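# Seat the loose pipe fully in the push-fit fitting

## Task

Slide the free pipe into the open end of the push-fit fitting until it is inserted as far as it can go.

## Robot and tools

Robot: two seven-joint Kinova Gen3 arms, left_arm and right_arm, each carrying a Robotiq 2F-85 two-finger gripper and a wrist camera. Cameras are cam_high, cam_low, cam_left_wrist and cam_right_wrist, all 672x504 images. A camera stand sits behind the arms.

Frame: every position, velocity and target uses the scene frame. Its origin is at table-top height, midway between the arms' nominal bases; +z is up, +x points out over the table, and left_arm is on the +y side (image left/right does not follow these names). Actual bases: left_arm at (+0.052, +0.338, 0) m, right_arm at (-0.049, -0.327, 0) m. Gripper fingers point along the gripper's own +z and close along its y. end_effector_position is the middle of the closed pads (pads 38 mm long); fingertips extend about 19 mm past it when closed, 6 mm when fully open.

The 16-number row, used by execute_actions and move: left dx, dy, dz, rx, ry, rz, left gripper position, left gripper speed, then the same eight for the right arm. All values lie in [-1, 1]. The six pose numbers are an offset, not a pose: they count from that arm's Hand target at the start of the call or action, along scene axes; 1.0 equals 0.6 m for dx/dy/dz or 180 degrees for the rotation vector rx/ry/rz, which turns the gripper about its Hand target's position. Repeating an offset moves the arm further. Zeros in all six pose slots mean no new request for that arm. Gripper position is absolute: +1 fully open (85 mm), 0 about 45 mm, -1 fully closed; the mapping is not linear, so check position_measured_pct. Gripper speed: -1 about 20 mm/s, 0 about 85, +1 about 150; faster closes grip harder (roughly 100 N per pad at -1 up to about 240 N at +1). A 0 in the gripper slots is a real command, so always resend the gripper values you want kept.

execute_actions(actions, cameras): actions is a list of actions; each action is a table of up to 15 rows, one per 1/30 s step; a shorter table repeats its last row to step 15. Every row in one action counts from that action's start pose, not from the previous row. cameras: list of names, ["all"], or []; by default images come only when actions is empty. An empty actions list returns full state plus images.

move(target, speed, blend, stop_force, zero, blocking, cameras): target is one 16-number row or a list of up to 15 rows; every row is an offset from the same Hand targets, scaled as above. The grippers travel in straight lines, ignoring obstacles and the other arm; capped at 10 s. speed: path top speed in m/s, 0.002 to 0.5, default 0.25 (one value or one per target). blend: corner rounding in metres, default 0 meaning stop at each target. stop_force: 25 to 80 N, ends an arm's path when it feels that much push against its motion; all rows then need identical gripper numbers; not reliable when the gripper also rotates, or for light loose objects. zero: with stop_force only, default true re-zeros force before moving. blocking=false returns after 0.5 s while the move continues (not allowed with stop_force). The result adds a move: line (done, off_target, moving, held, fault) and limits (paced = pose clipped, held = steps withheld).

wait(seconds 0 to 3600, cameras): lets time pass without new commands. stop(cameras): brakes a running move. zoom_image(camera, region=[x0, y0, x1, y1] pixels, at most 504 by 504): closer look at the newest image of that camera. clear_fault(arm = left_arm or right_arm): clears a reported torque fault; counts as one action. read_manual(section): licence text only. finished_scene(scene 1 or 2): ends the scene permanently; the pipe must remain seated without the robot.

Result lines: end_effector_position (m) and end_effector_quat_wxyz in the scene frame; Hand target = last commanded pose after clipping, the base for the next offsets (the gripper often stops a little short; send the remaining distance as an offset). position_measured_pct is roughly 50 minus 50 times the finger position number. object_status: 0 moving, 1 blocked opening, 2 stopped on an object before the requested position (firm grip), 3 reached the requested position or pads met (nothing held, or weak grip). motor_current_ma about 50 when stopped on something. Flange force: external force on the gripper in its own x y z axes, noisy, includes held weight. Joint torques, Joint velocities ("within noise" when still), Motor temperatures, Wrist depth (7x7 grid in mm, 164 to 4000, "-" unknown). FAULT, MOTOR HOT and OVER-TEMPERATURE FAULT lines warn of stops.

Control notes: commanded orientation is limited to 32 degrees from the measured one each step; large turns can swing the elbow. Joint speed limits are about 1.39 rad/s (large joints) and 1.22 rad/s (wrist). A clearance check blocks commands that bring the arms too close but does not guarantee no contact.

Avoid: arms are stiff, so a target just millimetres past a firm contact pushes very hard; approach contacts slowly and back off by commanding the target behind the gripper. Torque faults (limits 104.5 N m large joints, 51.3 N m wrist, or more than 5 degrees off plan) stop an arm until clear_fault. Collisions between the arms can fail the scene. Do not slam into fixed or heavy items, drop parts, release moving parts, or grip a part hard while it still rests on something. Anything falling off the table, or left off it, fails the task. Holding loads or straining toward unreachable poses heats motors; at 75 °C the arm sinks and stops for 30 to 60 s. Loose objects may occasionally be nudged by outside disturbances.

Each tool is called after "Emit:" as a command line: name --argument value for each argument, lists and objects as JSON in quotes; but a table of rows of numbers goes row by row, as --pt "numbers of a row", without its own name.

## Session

Emit:
execute_actions --actions '[]'

Scene clock: 0.00 s.
left_arm: end_effector_position=(+0.3232, +0.4046, +0.2418) position_measured_pct=0.0 object_status=3 motor_current_ma=0 end_effector_quat_wxyz=(-0.323, -0.182, +0.909, +0.191) | right_arm: end_effector_position=(+0.0857, -0.0084, +0.1355) position_measured_pct=0.0 object_status=3 motor_current_ma=0 end_effector_quat_wxyz=(-0.048, +0.753, +0.638, +0.152)
Joint positions: left_arm=[0.015 0.542 -0.081 1.637 -0.24 1.683 1.955] | right_arm=[-1.964 0.26 0.802 2.406 -0.452 0.263 -0.985]
Joint velocities: within noise
Joint torques (N m): no reading
Motor temperatures (°C): left_arm=[36 36 30 30 39 37 43] | right_arm=[32 36 28 29 33 37 40]
Flange force (N): no reading
Wrist depth (mm): cam_left_wrist=[490 514 333 326 2570 2833 3000 / 456 400 366 604 675 2580 3000 / 428 436 431 553 611 689 2580 / 405 436 473 514 563 627 702 / 383 413 443 478 525 578 639 / 363 390 417 449 490 535 586 / 349 370 400 427 465 503 549] | cam_right_wrist=[321 328 336 342 352 362 370 / 309 315 324 330 338 345 355 / 299 307 312 319 328 335 343 / 289 295 302 307 315 322 329 / 280 285 291 297 303 311 317 / 272 277 282 288 294 300 307 / 265 270 277 281 287 293 298]
Hand target: left_arm +0.3232, +0.4046, +0.2418; -0.323, -0.182, +0.909, +0.191 | right_arm +0.0857, -0.0084, +0.1355; -0.048, +0.753, +0.638, +0.152
Tool commands: left_gripper/position=+1.0 left_gripper/speed=+1.0 right_gripper/position=+1.0 right_gripper/speed=+1.0

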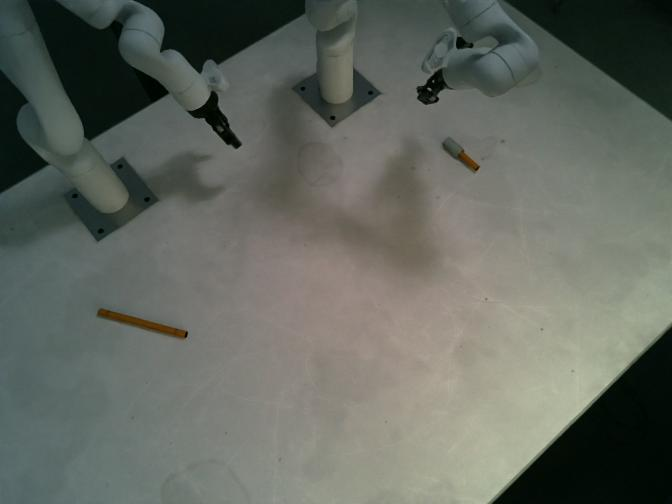

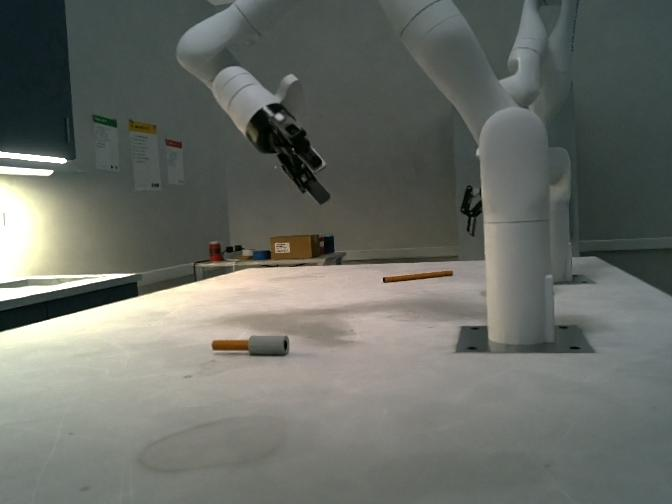

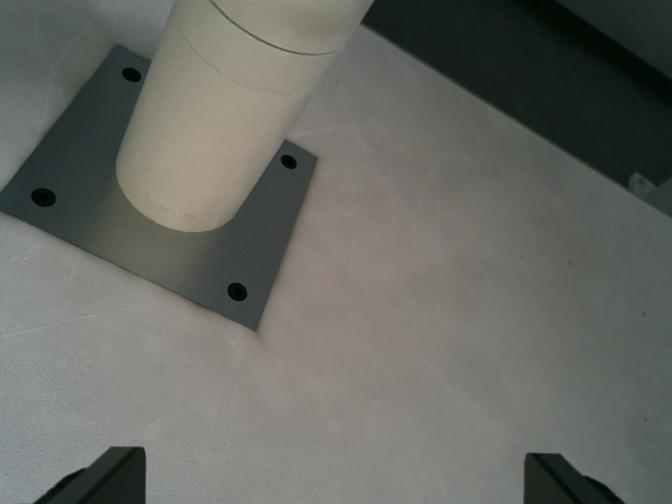

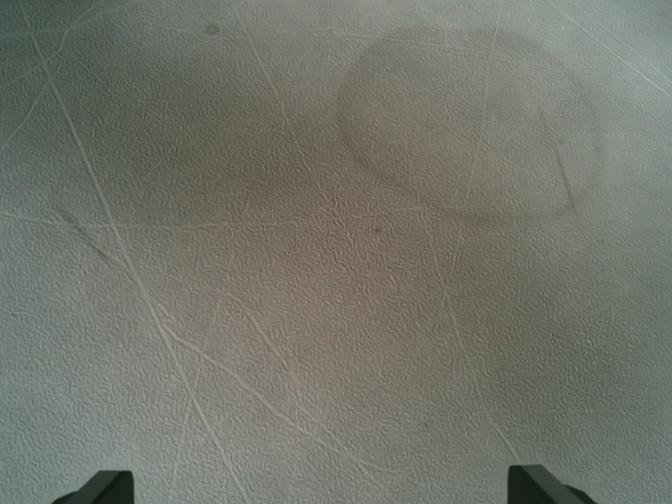

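Emit:
move --target '[0.1363,0.0657,-0.203,-0.1186,-0.2155,-0.101,1,1,0.3105,-0.7283,-0.0258,-0.1056,-0.0763,0.748,1,1]' --speed 0.3 --cameras '["all"]'

Scene clock: 56.60 s.
left_arm: end_effector_position=(+0.4050, +0.4440, +0.1200) position_measured_pct=0.0 object_status=3 motor_current_ma=0 end_effector_quat_wxyz=(+0.000, -0.030, +1.000, +0.000) | right_arm: end_effector_position=(+0.2720, -0.4454, +0.1200) position_measured_pct=0.0 object_status=3 motor_current_ma=0 end_effector_quat_wxyz=(+0.000, -0.314, +0.949, +0.000)
Joint positions: left_arm=[-0.393 0.403 0.049 2.041 -0.029 0.697 1.302] | right_arm=[-0.035 0.387 0.449 2.131 -0.265 0.676 2.772]
Joint torques (N m): left_arm=[-0.1 -14.84 -0.02 -5.56 -0.15 -0.07 -0.02] | right_arm=[-0.76 -12.24 1.41 -3.92 0.14 -0.02 0.43]
Flange force (N): left_arm=[-2.9 0.3 2.3] | right_arm=[-2.3 -5.1 -1.3]
Wrist depth (mm): cam_left_wrist=[266 265 265 264 264 264 263 / 266 265 265 264 264 264 264 / 266 266 266 265 265 264 264 / 267 266 266 266 265 265 264 / 267 267 266 266 265 265 265 / 268 267 267 241 266 265 265 / 268 267 267 242 266 266 265] | cam_right_wrist=[265 265 266 267 269 270 271 / 264 265 266 268 269 269 270 / 264 264 266 266 269 269 271 / 263 264 266 266 267 268 270 / 264 264 265 265 268 268 269 / 263 264 265 266 266 267 268 / 262 263 264 265 266 268 269]
Hand target: left_arm +0.4050, +0.4440, +0.1200; +0.000, -0.030, +1.000, +0.000 | right_arm +0.2720, -0.4454, +0.1200; +0.000, -0.314, +0.949, +0.000
Off the commanded pose: left_arm 0.000 m, 0 deg | right_arm 0.000 m, 0 deg.
move: done

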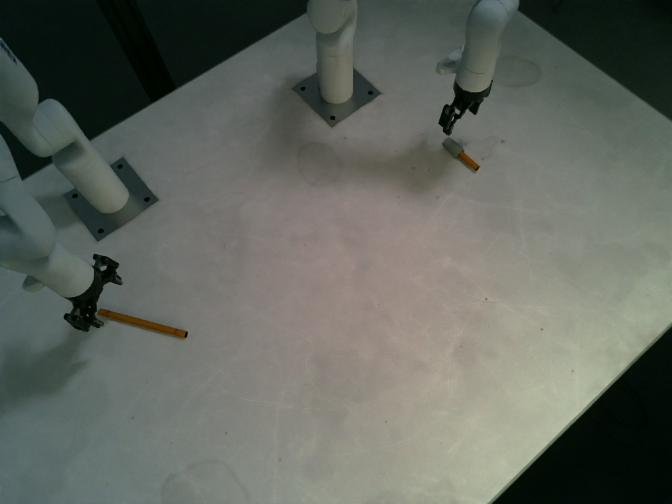

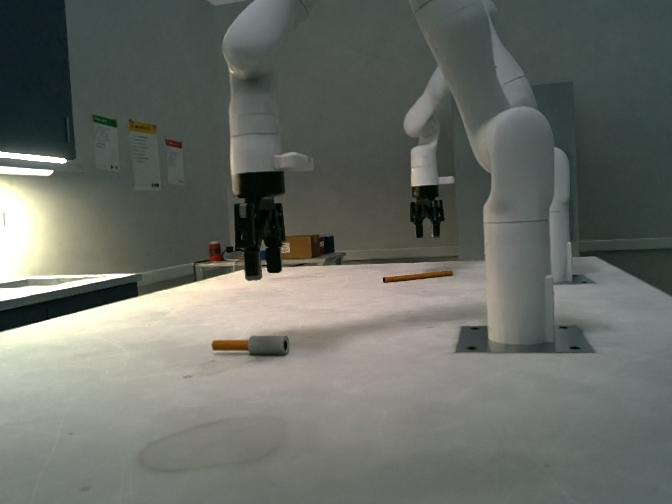

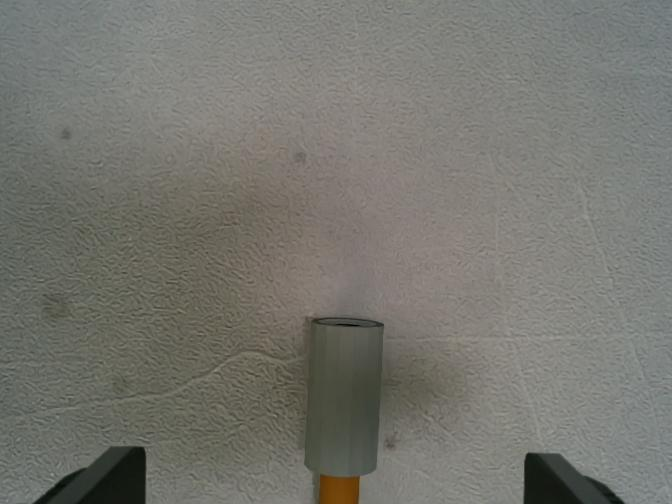

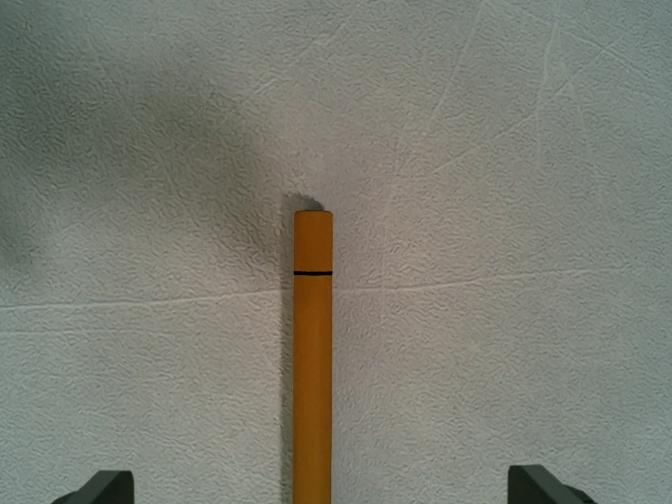

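Emit:
move --pt "0 0.0058 -0.1642 0 0 -0.0139 0.05 1 0.0028 -0.0038 -0.1675 0 0 0 -0.25 1" --pt "0 0.0058 -0.1642 0 0 -0.0139 -0.6 -1 0.0028 -0.0038 -0.1675 0 0 0 -0.87 -1" --speed 0.13 --cameras '["cam_low","cam_left_wrist","cam_right_wrist"]'

Scene clock: 69.47 s.
left_arm: end_effector_position=(+0.4050, +0.4475, +0.0215) position_measured_pct=71.0 object_status=0 motor_current_ma=1000 end_effector_quat_wxyz=(+0.000, -0.008, +1.000, +0.000) | right_arm: end_effector_position=(+0.2737, -0.4477, +0.0195) position_measured_pct=84.4 object_status=0 motor_current_ma=1000 end_effector_quat_wxyz=(+0.000, -0.314, +0.949, +0.000)
Joint positions: left_arm=[-0.392 0.635 0.037 2.121 -0.056 0.386 1.274] | right_arm=[0.128 0.633 0.258 2.207 -0.453 0.351 2.944]
Joint torques (N m): left_arm=[-0.23 -11.05 -0.29 -3.99 -0.18 -1.53 0.02] | right_arm=[-0.93 -10.25 0.63 -2.17 -0.14 -1.21 0.39]
Flange force (N): left_arm=[2.7 -1.3 -15.1] | right_arm=[1.1 -1.9 -15.9]
Wrist depth (mm): cam_left_wrist=[167 167 167 167 166 166 166 / 168 167 167 167 166 166 166 / 168 168 167 167 167 167 166 / 168 168 168 167 167 167 167 / 168 168 168 168 167 167 167 / 169 169 168 - 168 167 167 / 169 169 - - - 168 167] | cam_right_wrist=[165 165 166 167 168 168 169 / 165 165 166 167 167 168 168 / 165 165 166 167 167 168 168 / - 164 166 166 167 168 168 / - 165 165 166 166 167 168 / - 165 165 166 166 167 168 / - - 165 - 166 167 167]
Hand target: left_arm +0.4050, +0.4475, +0.0215; +0.000, -0.008, +1.000, +0.000 | right_arm +0.2737, -0.4477, +0.0195; +0.000, -0.314, +0.949, +0.000
Off the commanded pose: left_arm 0.000 m, 0 deg | right_arm 0.000 m, 0 deg.
move: done

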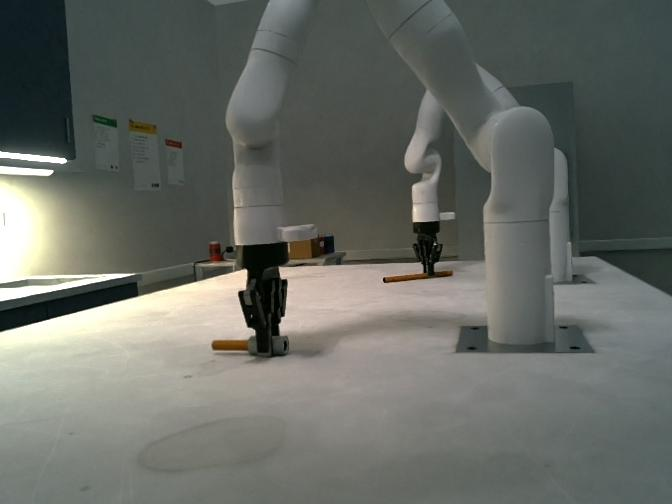

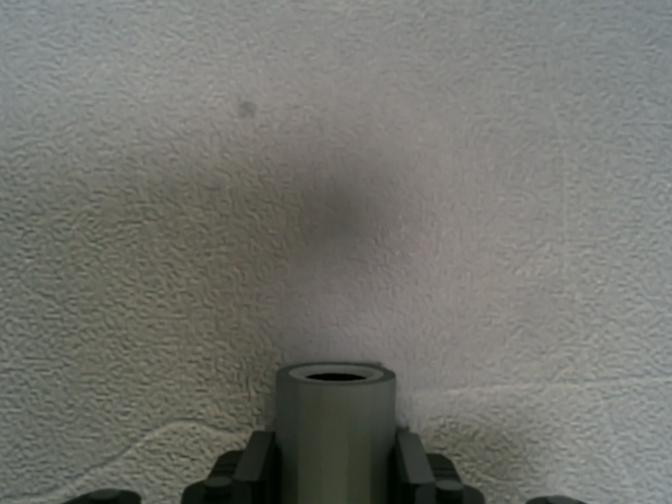

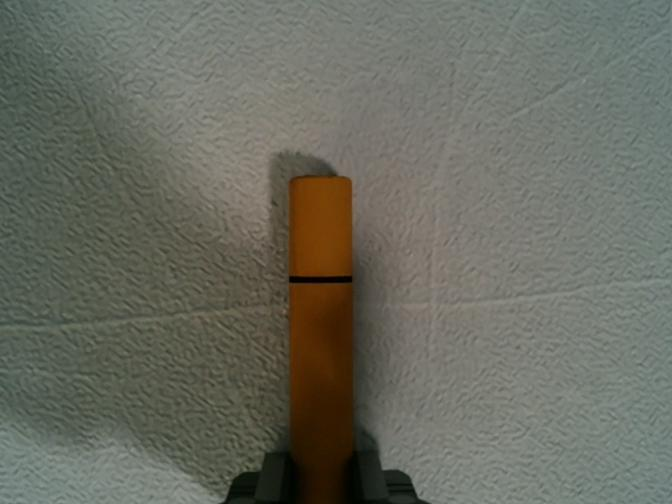

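Emit:
move --pt "0 0 0.0833 0 0 0 -0.6 -1 0 0 0.0833 0 0 0 -0.87 -1" --pt "0.225 -0.6458 0.2975 0 0 0.2172 -0.6 -1 0.177 0.6222 0.3077 0 0 0.0189 -0.87 -1" --speed '[0.1,0.3]' --blend '[0.03,0]' --cameras '["all"]'

Emit:
zoom_image --camera "cam_left_wrist" --region '[235, 100, 435, 250]'

Emit:
zoom_image --camera "cam_left_wrist" --region '[235, 340, 435, 490]'

Emit:
zoom_image --camera "cam_low" --region '[222, 190, 322, 240]'

Emit:
zoom_image --camera "cam_low" --region '[290, 190, 390, 240]'

Emit:
zoom_image --camera "cam_high" --region '[220, 190, 440, 270]'

Scene clock: 80.17 s.
left_arm: end_effector_position=(+0.5400, +0.0601, +0.2000) position_measured_pct=71.0 object_status=2 motor_current_ma=50 end_effector_quat_wxyz=(+0.000, -0.342, +0.940, +0.000) | right_arm: end_effector_position=(+0.3798, -0.0744, +0.2042) position_measured_pct=84.4 object_status=2 motor_current_ma=50 end_effector_quat_wxyz=(+0.000, -0.342, +0.940, +0.000)
Joint positions: left_arm=[0.5 0.676 -0.041 1.223 0.027 1.242 2.726] | right_arm=[-0.807 0.556 0.415 1.488 -0.236 1.147 1.887]
Joint torques (N m): left_arm=[-0.09 -23.06 -0.28 -8.4 -0.1 -0.09 0] | right_arm=[-0.62 -18.25 2.19 -6.69 0.11 -0.02 0.43]
Flange force (N): left_arm=[-1.7 -5.1 1.5] | right_arm=[-6.0 -1.3 -2.3]
Wrist depth (mm): cam_left_wrist=[343 343 342 342 342 341 341 / 343 344 343 343 343 342 342 / 345 344 344 344 342 344 343 / 345 344 345 344 344 344 343 / 346 345 345 345 344 344 344 / 346 345 346 - 345 345 345 / 347 346 - - - 346 345] | cam_right_wrist=[348 350 350 352 353 354 356 / 348 350 351 351 352 353 355 / 347 349 349 350 352 352 355 / 346 349 349 350 352 352 353 / 346 347 348 349 350 352 354 / 345 347 347 349 350 353 353 / 346 346 - 348 350 351 352]
Hand target: left_arm +0.5400, +0.0600, +0.2000; +0.000, -0.342, +0.940, +0.000 | right_arm +0.3799, -0.0744, +0.2042; +0.000, -0.342, +0.940, +0.000
Off the commanded pose: left_arm 0.000 m, 0 deg | right_arm 0.000 m, 0 deg.
move: done; blend cut to 0.025 m at target 1

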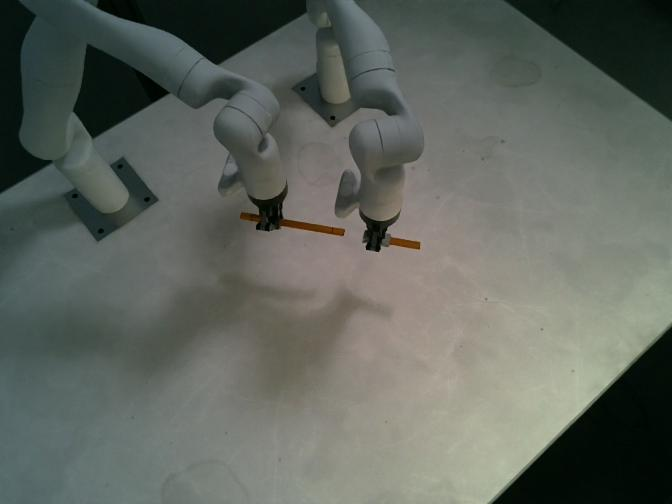

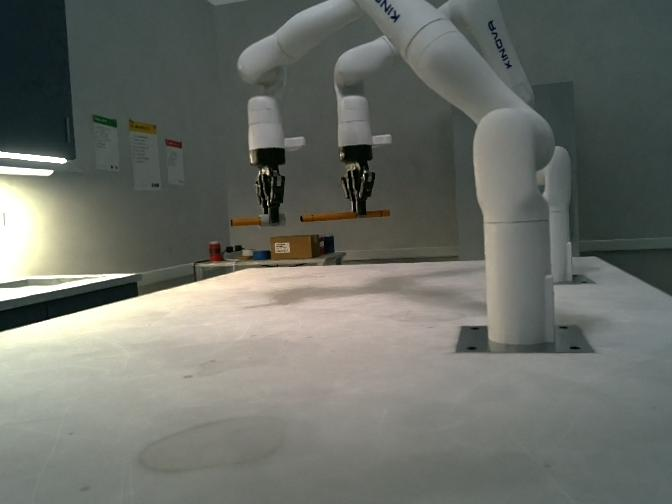

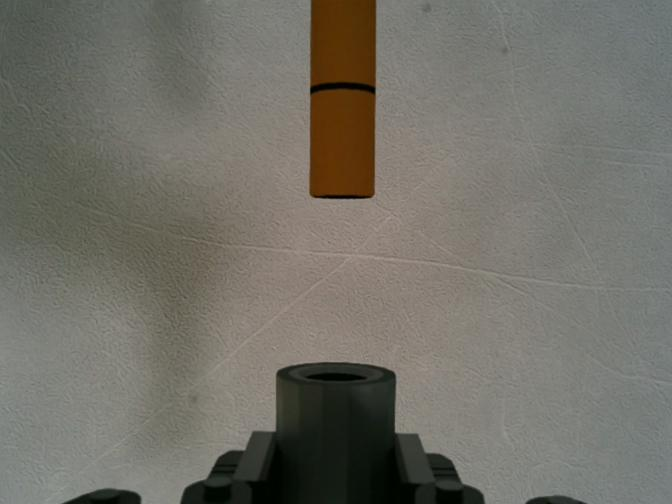

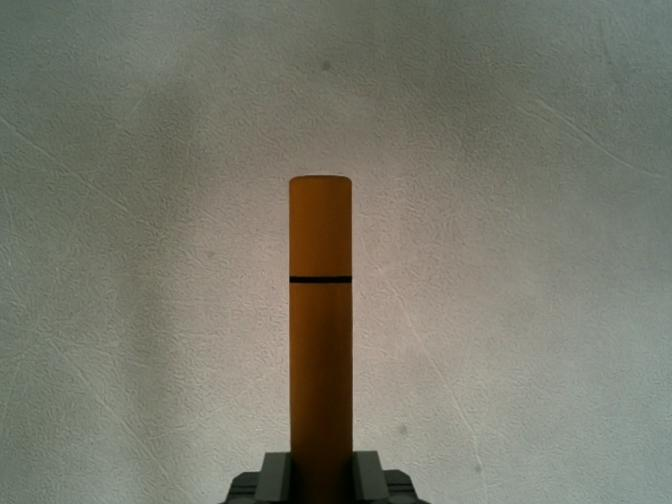

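Scaled by 2.520.

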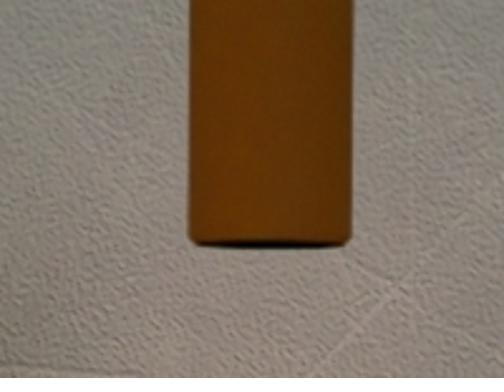

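Scaled by 2.520.

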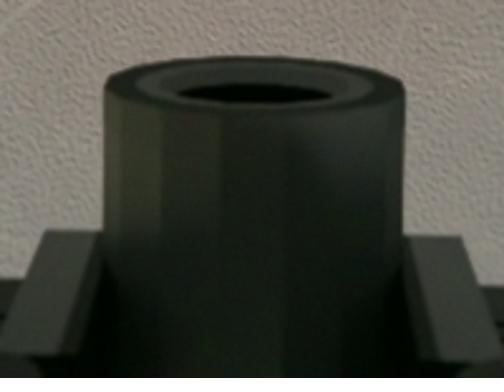

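Scaled by 5.040 from the camera's image (finer frame: 960x720).

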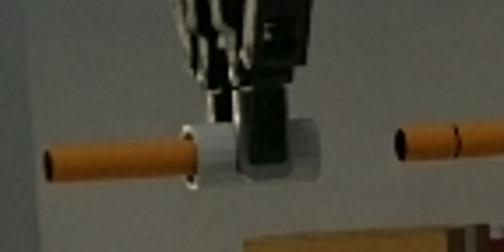

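Scaled by 5.040 from the camera's image (finer frame: 960x720).

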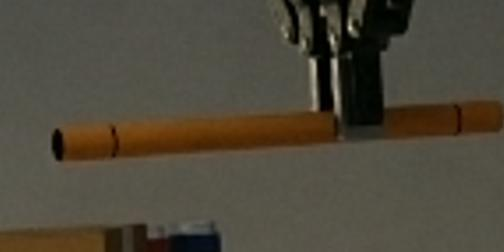

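Scaled by 2.291 from the camera's image (finer frame: 960x720).

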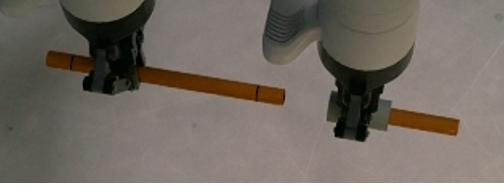

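Emit:
move --target '[0,0,0,0,0,0,-0.6,-1,0.0486,0.0354,0,0,0,0.0022,-0.87,-1]' --speed 0.1 --cameras '["cam_left_wrist","cam_low"]'

Emit:
zoom_image --camera "cam_left_wrist" --region '[255, 260, 415, 420]'

Emit:
zoom_image --camera "cam_low" --region '[222, 195, 332, 240]'

Scene clock: 89.90 s.
left_arm: end_effector_position=(+0.5400, +0.0600, +0.2000) position_measured_pct=71.0 object_status=2 motor_current_ma=50 end_effector_quat_wxyz=(+0.000, -0.342, +0.940, +0.000) | right_arm: end_effector_position=(+0.4090, -0.0531, +0.2042) position_measured_pct=84.4 object_status=2 motor_current_ma=50 end_effector_quat_wxyz=(+0.000, -0.346, +0.938, +0.000)
Joint positions: left_arm=[0.5 0.676 -0.041 1.223 0.027 1.242 2.726] | right_arm=[-0.782 0.636 0.406 1.346 -0.253 1.211 1.887]
Joint torques (N m): left_arm=[-0.09 -23.05 -0.25 -8.41 -0.1 -0.11 0.01] | right_arm=[-0.71 -19.99 2.31 -6.93 0.12 -0.02 0.43]
Flange force (N): left_arm=[-1.7 -5.1 1.5] | right_arm=[-6.5 -1.6 -2.3]
Wrist depth (mm): cam_left_wrist=[343 343 343 342 342 342 342 / 344 343 344 343 343 343 342 / 344 344 344 344 344 343 343 / 345 344 344 344 344 344 344 / 345 345 345 344 345 345 344 / 346 346 - - 346 345 345 / 347 346 - - - 346 345] | cam_right_wrist=[349 349 352 352 353 355 356 / 347 349 350 351 353 354 354 / 348 349 349 350 352 354 355 / 346 347 349 350 352 352 354 / 347 348 348 350 350 352 354 / 346 346 346 349 350 352 352 / 346 345 - 348 350 350 350]
Hand target: left_arm +0.5400, +0.0600, +0.2000; +0.000, -0.342, +0.940, +0.000 | right_arm +0.4090, -0.0531, +0.2042; +0.000, -0.346, +0.938, +0.000
Off the commanded pose: left_arm 0.000 m, 0 deg | right_arm 0.000 m, 0 deg.
move: done
Images, in order (width x height): cam_low 672x504, cam_left_wrist 672x504.

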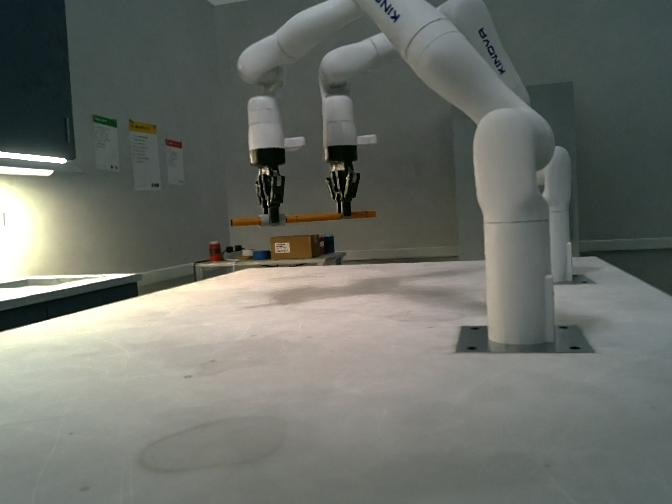

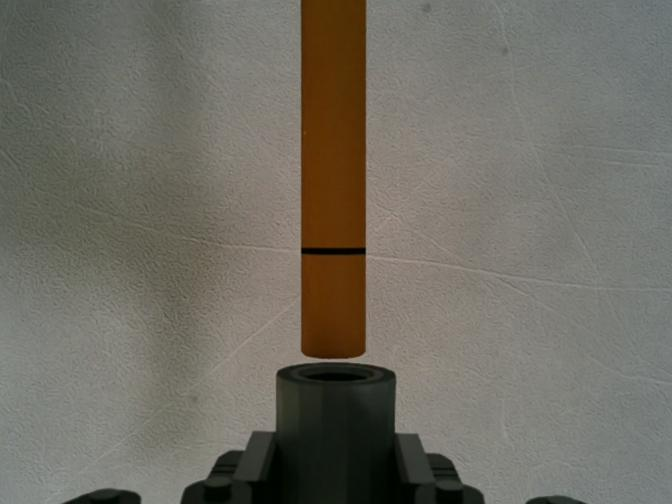

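Scaled by 3.150.

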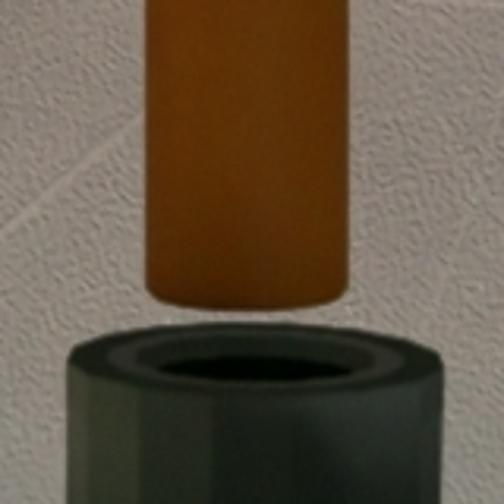

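Scaled by 4.582 from the camera's image (finer frame: 960x720).

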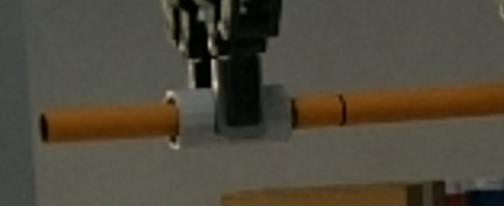

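Emit:
move --target '[0,0,0,0,0,0,-0.6,-1,0.0454,0.0392,-0.0007,0,0,0,-0.87,-1]' --speed 0.03 --stop_force 45 --cameras '["cam_left_wrist","cam_low","cam_right_wrist"]'

Emit:
zoom_image --camera "cam_left_wrist" --region '[255, 260, 415, 420]'

Emit:
zoom_image --camera "cam_low" --region '[222, 195, 392, 240]'

Scene clock: 100.87 s.
left_arm: end_effector_position=(+0.5400, +0.0601, +0.2000) position_measured_pct=71.0 object_status=2 motor_current_ma=50 end_effector_quat_wxyz=(+0.000, -0.343, +0.940, +0.000) | right_arm: end_effector_position=(+0.4363, -0.0296, +0.2037) position_measured_pct=84.4 object_status=2 motor_current_ma=50 end_effector_quat_wxyz=(+0.000, -0.346, +0.938, +0.000)
Joint positions: left_arm=[0.5 0.676 -0.041 1.223 0.027 1.242 2.726] | right_arm=[-0.762 0.72 0.399 1.191 -0.27 1.282 1.869]
Joint torques (N m): left_arm=[19.54 -21.67 17.93 -2.09 10.72 5.1 -0.14] | right_arm=[-3.48 -25.04 1.04 -23.28 -2.99 -12.59 0.37]
Flange force (N): left_arm=[-38.9 -5.6 1.8] | right_arm=[31.7 -0.6 -3.5]
Wrist depth (mm): cam_left_wrist=[343 342 342 342 341 342 341 / 343 343 343 343 343 342 342 / 344 344 344 344 343 343 343 / 345 344 345 344 344 344 343 / 346 346 345 345 345 346 344 / 346 346 347 - 345 345 346 / 347 347 - - - 346 345] | cam_right_wrist=[348 349 349 351 353 355 356 / 347 349 349 350 353 353 355 / 346 348 350 349 351 352 354 / 346 347 347 348 350 352 353 / 346 346 347 348 351 351 352 / 344 345 345 348 349 350 351 / 344 344 - 346 348 350 351]
Hand target: left_arm +0.5400, +0.0600, +0.2000; +0.000, -0.342, +0.940, +0.000 | right_arm +0.4363, -0.0296, +0.2037; +0.000, -0.346, +0.938, +0.000
Off the commanded pose: left_arm 0.000 m, 0 deg | right_arm 0.000 m, 0 deg.
move: done
Images, in order (width x height): cam_low 672x504, cam_left_wrist 672x504, cam_right_wrist 672x504.

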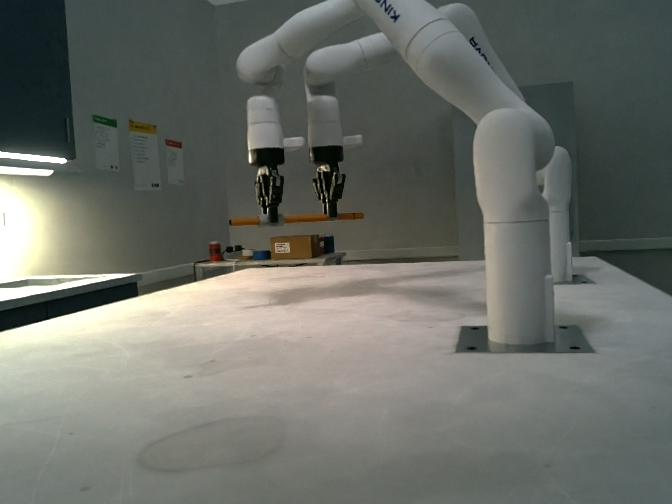

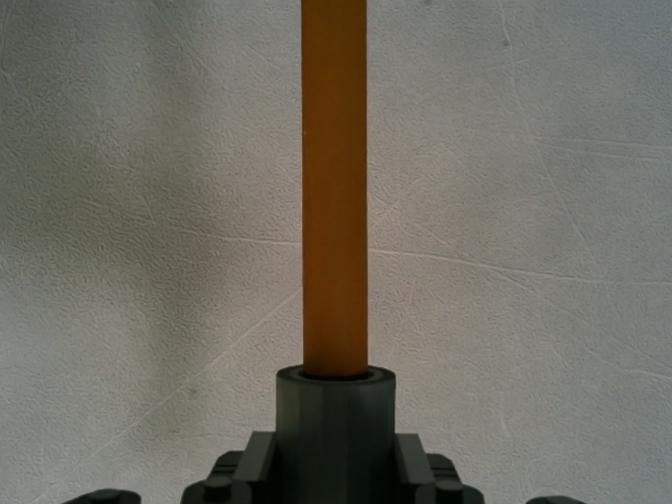

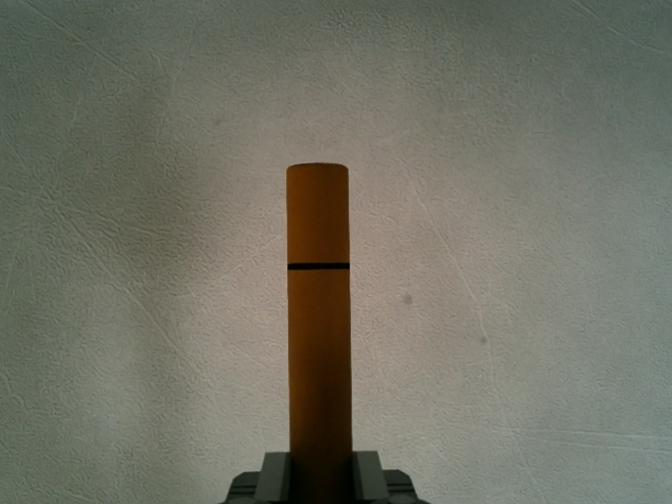

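Scaled by 3.150.

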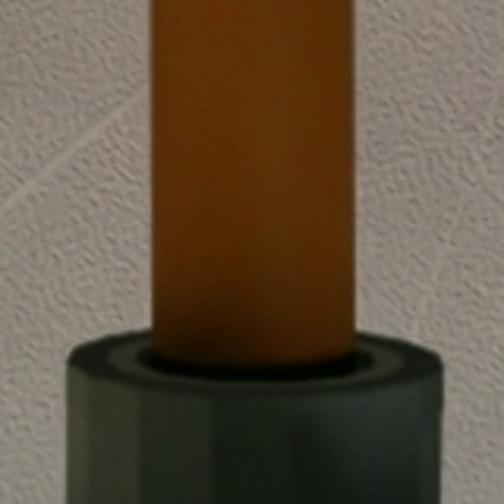

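Scaled by 2.965 from the camera's image (finer frame: 960x720).

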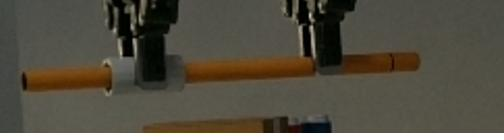

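Emit:
move --pt "0 0 0 0 0 0 -0.6 -1 -0.0064 -0.0054 0 0 0 0 -0.87 -1" --pt "0 0 0 0 0 0 -0.6 -1 -0.0064 -0.0054 0 0 0 0 -0.2 0" --pt "0 0 0 0 0 0 -0.6 -1 -0.02 -0.02 0.18 0 0 0 -0.2 0" --speed '[0.04,0.1,0.15]' --cameras '["cam_low","cam_left_wrist"]'

Emit:
zoom_image --camera "cam_low" --region '[222, 195, 392, 240]'

Emit:
zoom_image --camera "cam_left_wrist" --region '[255, 300, 415, 420]'

Scene clock: 107.77 s.
left_arm: end_effector_position=(+0.5400, +0.0600, +0.2000) position_measured_pct=71.0 object_status=2 motor_current_ma=50 end_effector_quat_wxyz=(+0.000, -0.342, +0.940, +0.000) | right_arm: end_effector_position=(+0.4243, -0.0417, +0.3118) position_measured_pct=60.2 object_status=3 motor_current_ma=0 end_effector_quat_wxyz=(+0.000, -0.346, +0.938, +0.000)
Joint positions: left_arm=[0.5 0.676 -0.041 1.223 0.027 1.242 2.726] | right_arm=[-0.754 0.626 0.424 1.008 -0.243 1.552 1.846]
Joint torques (N m): left_arm=[-0.07 -23.37 -0.22 -8.55 -0.05 -0.07 -0.02] | right_arm=[-0.69 -19.91 2.07 -7.16 0.13 -0.01 0.43]
Flange force (N): left_arm=[-1.7 -5.1 2.1] | right_arm=[-7.9 -1.7 -5.5]
Wrist depth (mm): cam_left_wrist=[343 342 342 342 342 342 342 / 344 343 343 342 343 342 342 / 344 344 344 343 343 343 343 / 345 345 344 344 344 344 344 / 345 345 345 345 344 345 344 / 346 345 - - 345 345 345 / 347 346 - - - 345 346] | cam_right_wrist=[455 457 459 458 459 465 463 / 455 455 458 460 459 463 464 / 453 456 458 460 459 461 464 / 452 455 457 458 460 461 463 / 453 452 456 457 458 459 462 / 450 452 455 457 458 459 461 / 451 452 453 457 458 459 460]
Hand target: left_arm +0.5400, +0.0600, +0.2000; +0.000, -0.342, +0.940, +0.000 | right_arm +0.4243, -0.0416, +0.3117; +0.000, -0.346, +0.938, +0.000
Off the commanded pose: left_arm 0.000 m, 0 deg | right_arm 0.000 m, 0 deg.
move: done

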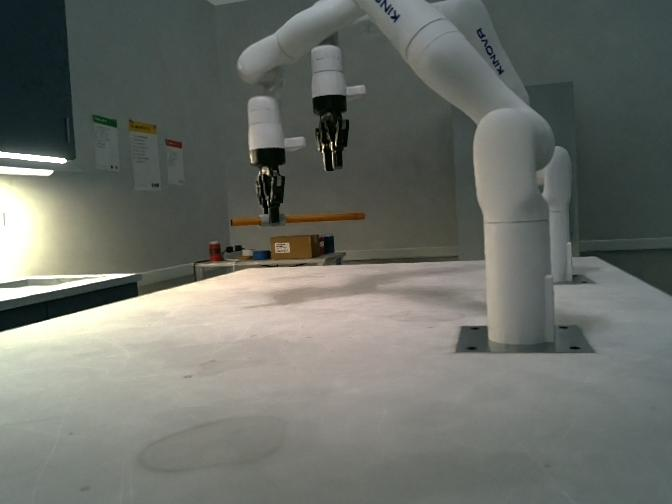

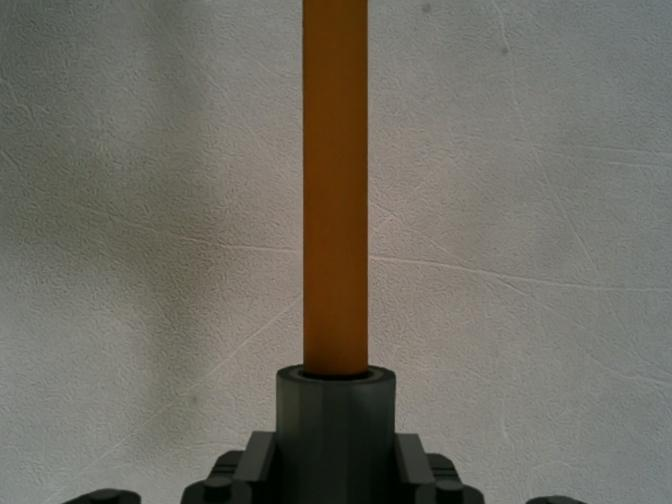

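Scaled by 2.965 from the camera's image (finer frame: 960x720).

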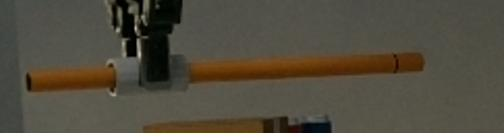

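Scaled by 3.150.

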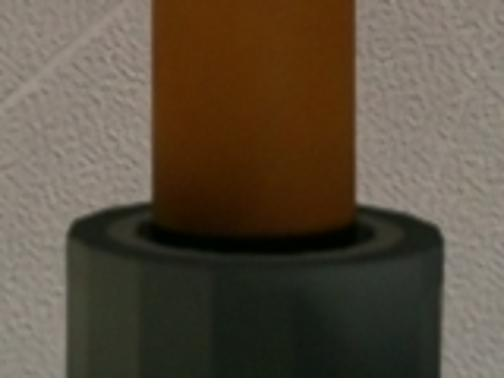

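Emit:
move --pt "0 0 -0.2833 0 0 0 -0.6 -1 -0.1 -0.25 0 0 0 0 -0.2 0" --pt "0 0 -0.2958 0 0 0 -0.6 -1 -0.1 -0.25 0 0 0 0 -0.2 0" --pt "0 0 -0.2958 0 0 0 0.05 -0.6 -0.1 -0.25 0 0 0 0 -0.2 0" --pt "0 0 -0.0833 0 0 0 0.05 -0.6 -0.1 -0.25 0 0 0 0 -0.2 0" --speed '[0.15,0.02,0.05,0.12]' --cameras '["cam_low","cam_left_wrist","cam_high"]'

Emit:
zoom_image --camera "cam_low" --region '[222, 245, 392, 320]'

Scene clock: 120.10 s.
left_arm: end_effector_position=(+0.5400, +0.0600, +0.1501) position_measured_pct=47.6 object_status=3 motor_current_ma=0 end_effector_quat_wxyz=(+0.001, -0.342, +0.940, +0.000) | right_arm: end_effector_position=(+0.3643, -0.1916, +0.3118) position_measured_pct=60.2 object_status=3 motor_current_ma=0 end_effector_quat_wxyz=(+0.000, -0.346, +0.938, +0.000)
Joint positions: left_arm=[0.501 0.724 -0.043 1.303 0.031 1.114 2.722] | right_arm=[-0.678 0.326 0.475 1.48 -0.15 1.372 2.049]
Joint torques (N m): left_arm=[-0.05 -23.06 -0.28 -7.83 -0.08 -0.09 -0.03] | right_arm=[-0.66 -14.24 1.45 -7.28 0.12 0 0.4]
Flange force (N): left_arm=[-1.6 -4.7 1.6] | right_arm=[-5.1 -2.5 -4.0]
Wrist depth (mm): cam_left_wrist=[294 293 293 293 293 293 292 / 294 294 294 294 293 293 293 / 295 294 294 294 294 293 294 / 295 295 295 294 294 294 294 / 295 295 295 278 295 294 295 / 296 296 296 278 296 295 295 / 296 296 296 296 296 296 295] | cam_right_wrist=[455 456 459 459 461 465 466 / 454 455 458 459 460 463 463 / 453 456 458 459 460 463 462 / 453 454 458 457 459 462 463 / 453 454 455 458 458 461 462 / 452 454 455 458 457 459 461 / 451 451 454 455 458 460 461]
Hand target: left_arm +0.5400, +0.0600, +0.1500; +0.000, -0.342, +0.940, +0.000 | right_arm +0.3643, -0.1916, +0.3118; +0.000, -0.346, +0.938, +0.000
Off the commanded pose: left_arm 0.000 m, 0 deg | right_arm 0.000 m, 0 deg.
move: done
Images, in order (width x height): cam_high 672x504, cam_low 672x504, cam_left_wrist 672x504.

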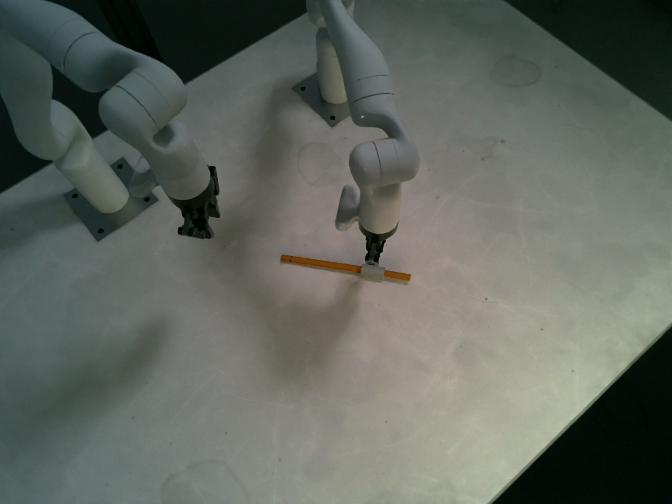

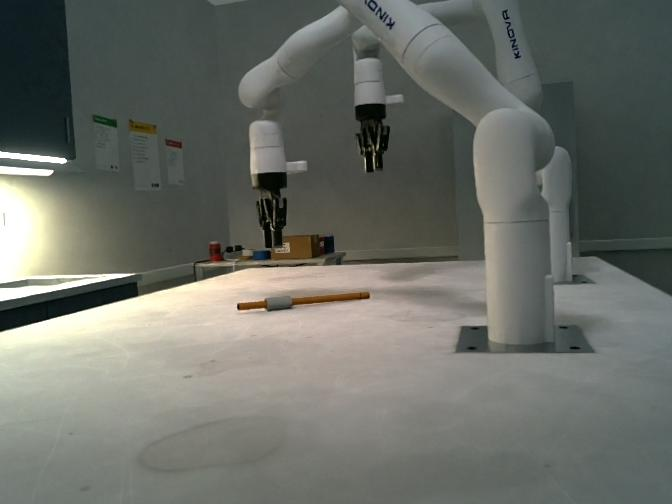

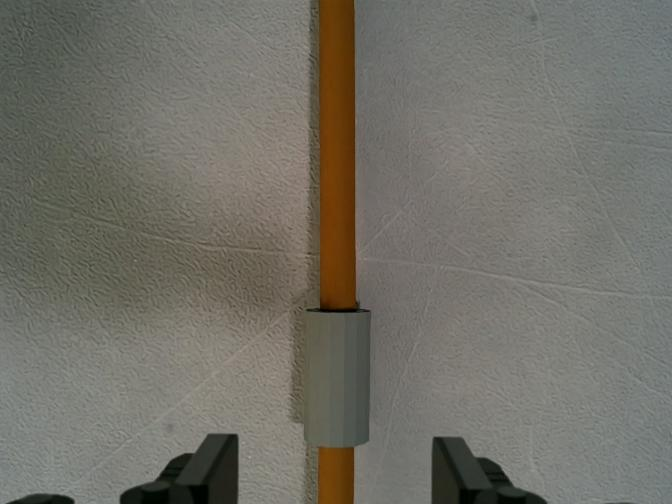

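Scaled by 2.965 from the camera's image (finer frame: 960x720).

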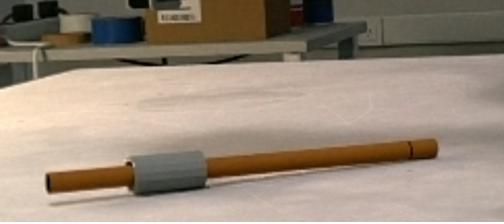

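Emit:
finished_scene --scene 2

The scene is finished: the task was done.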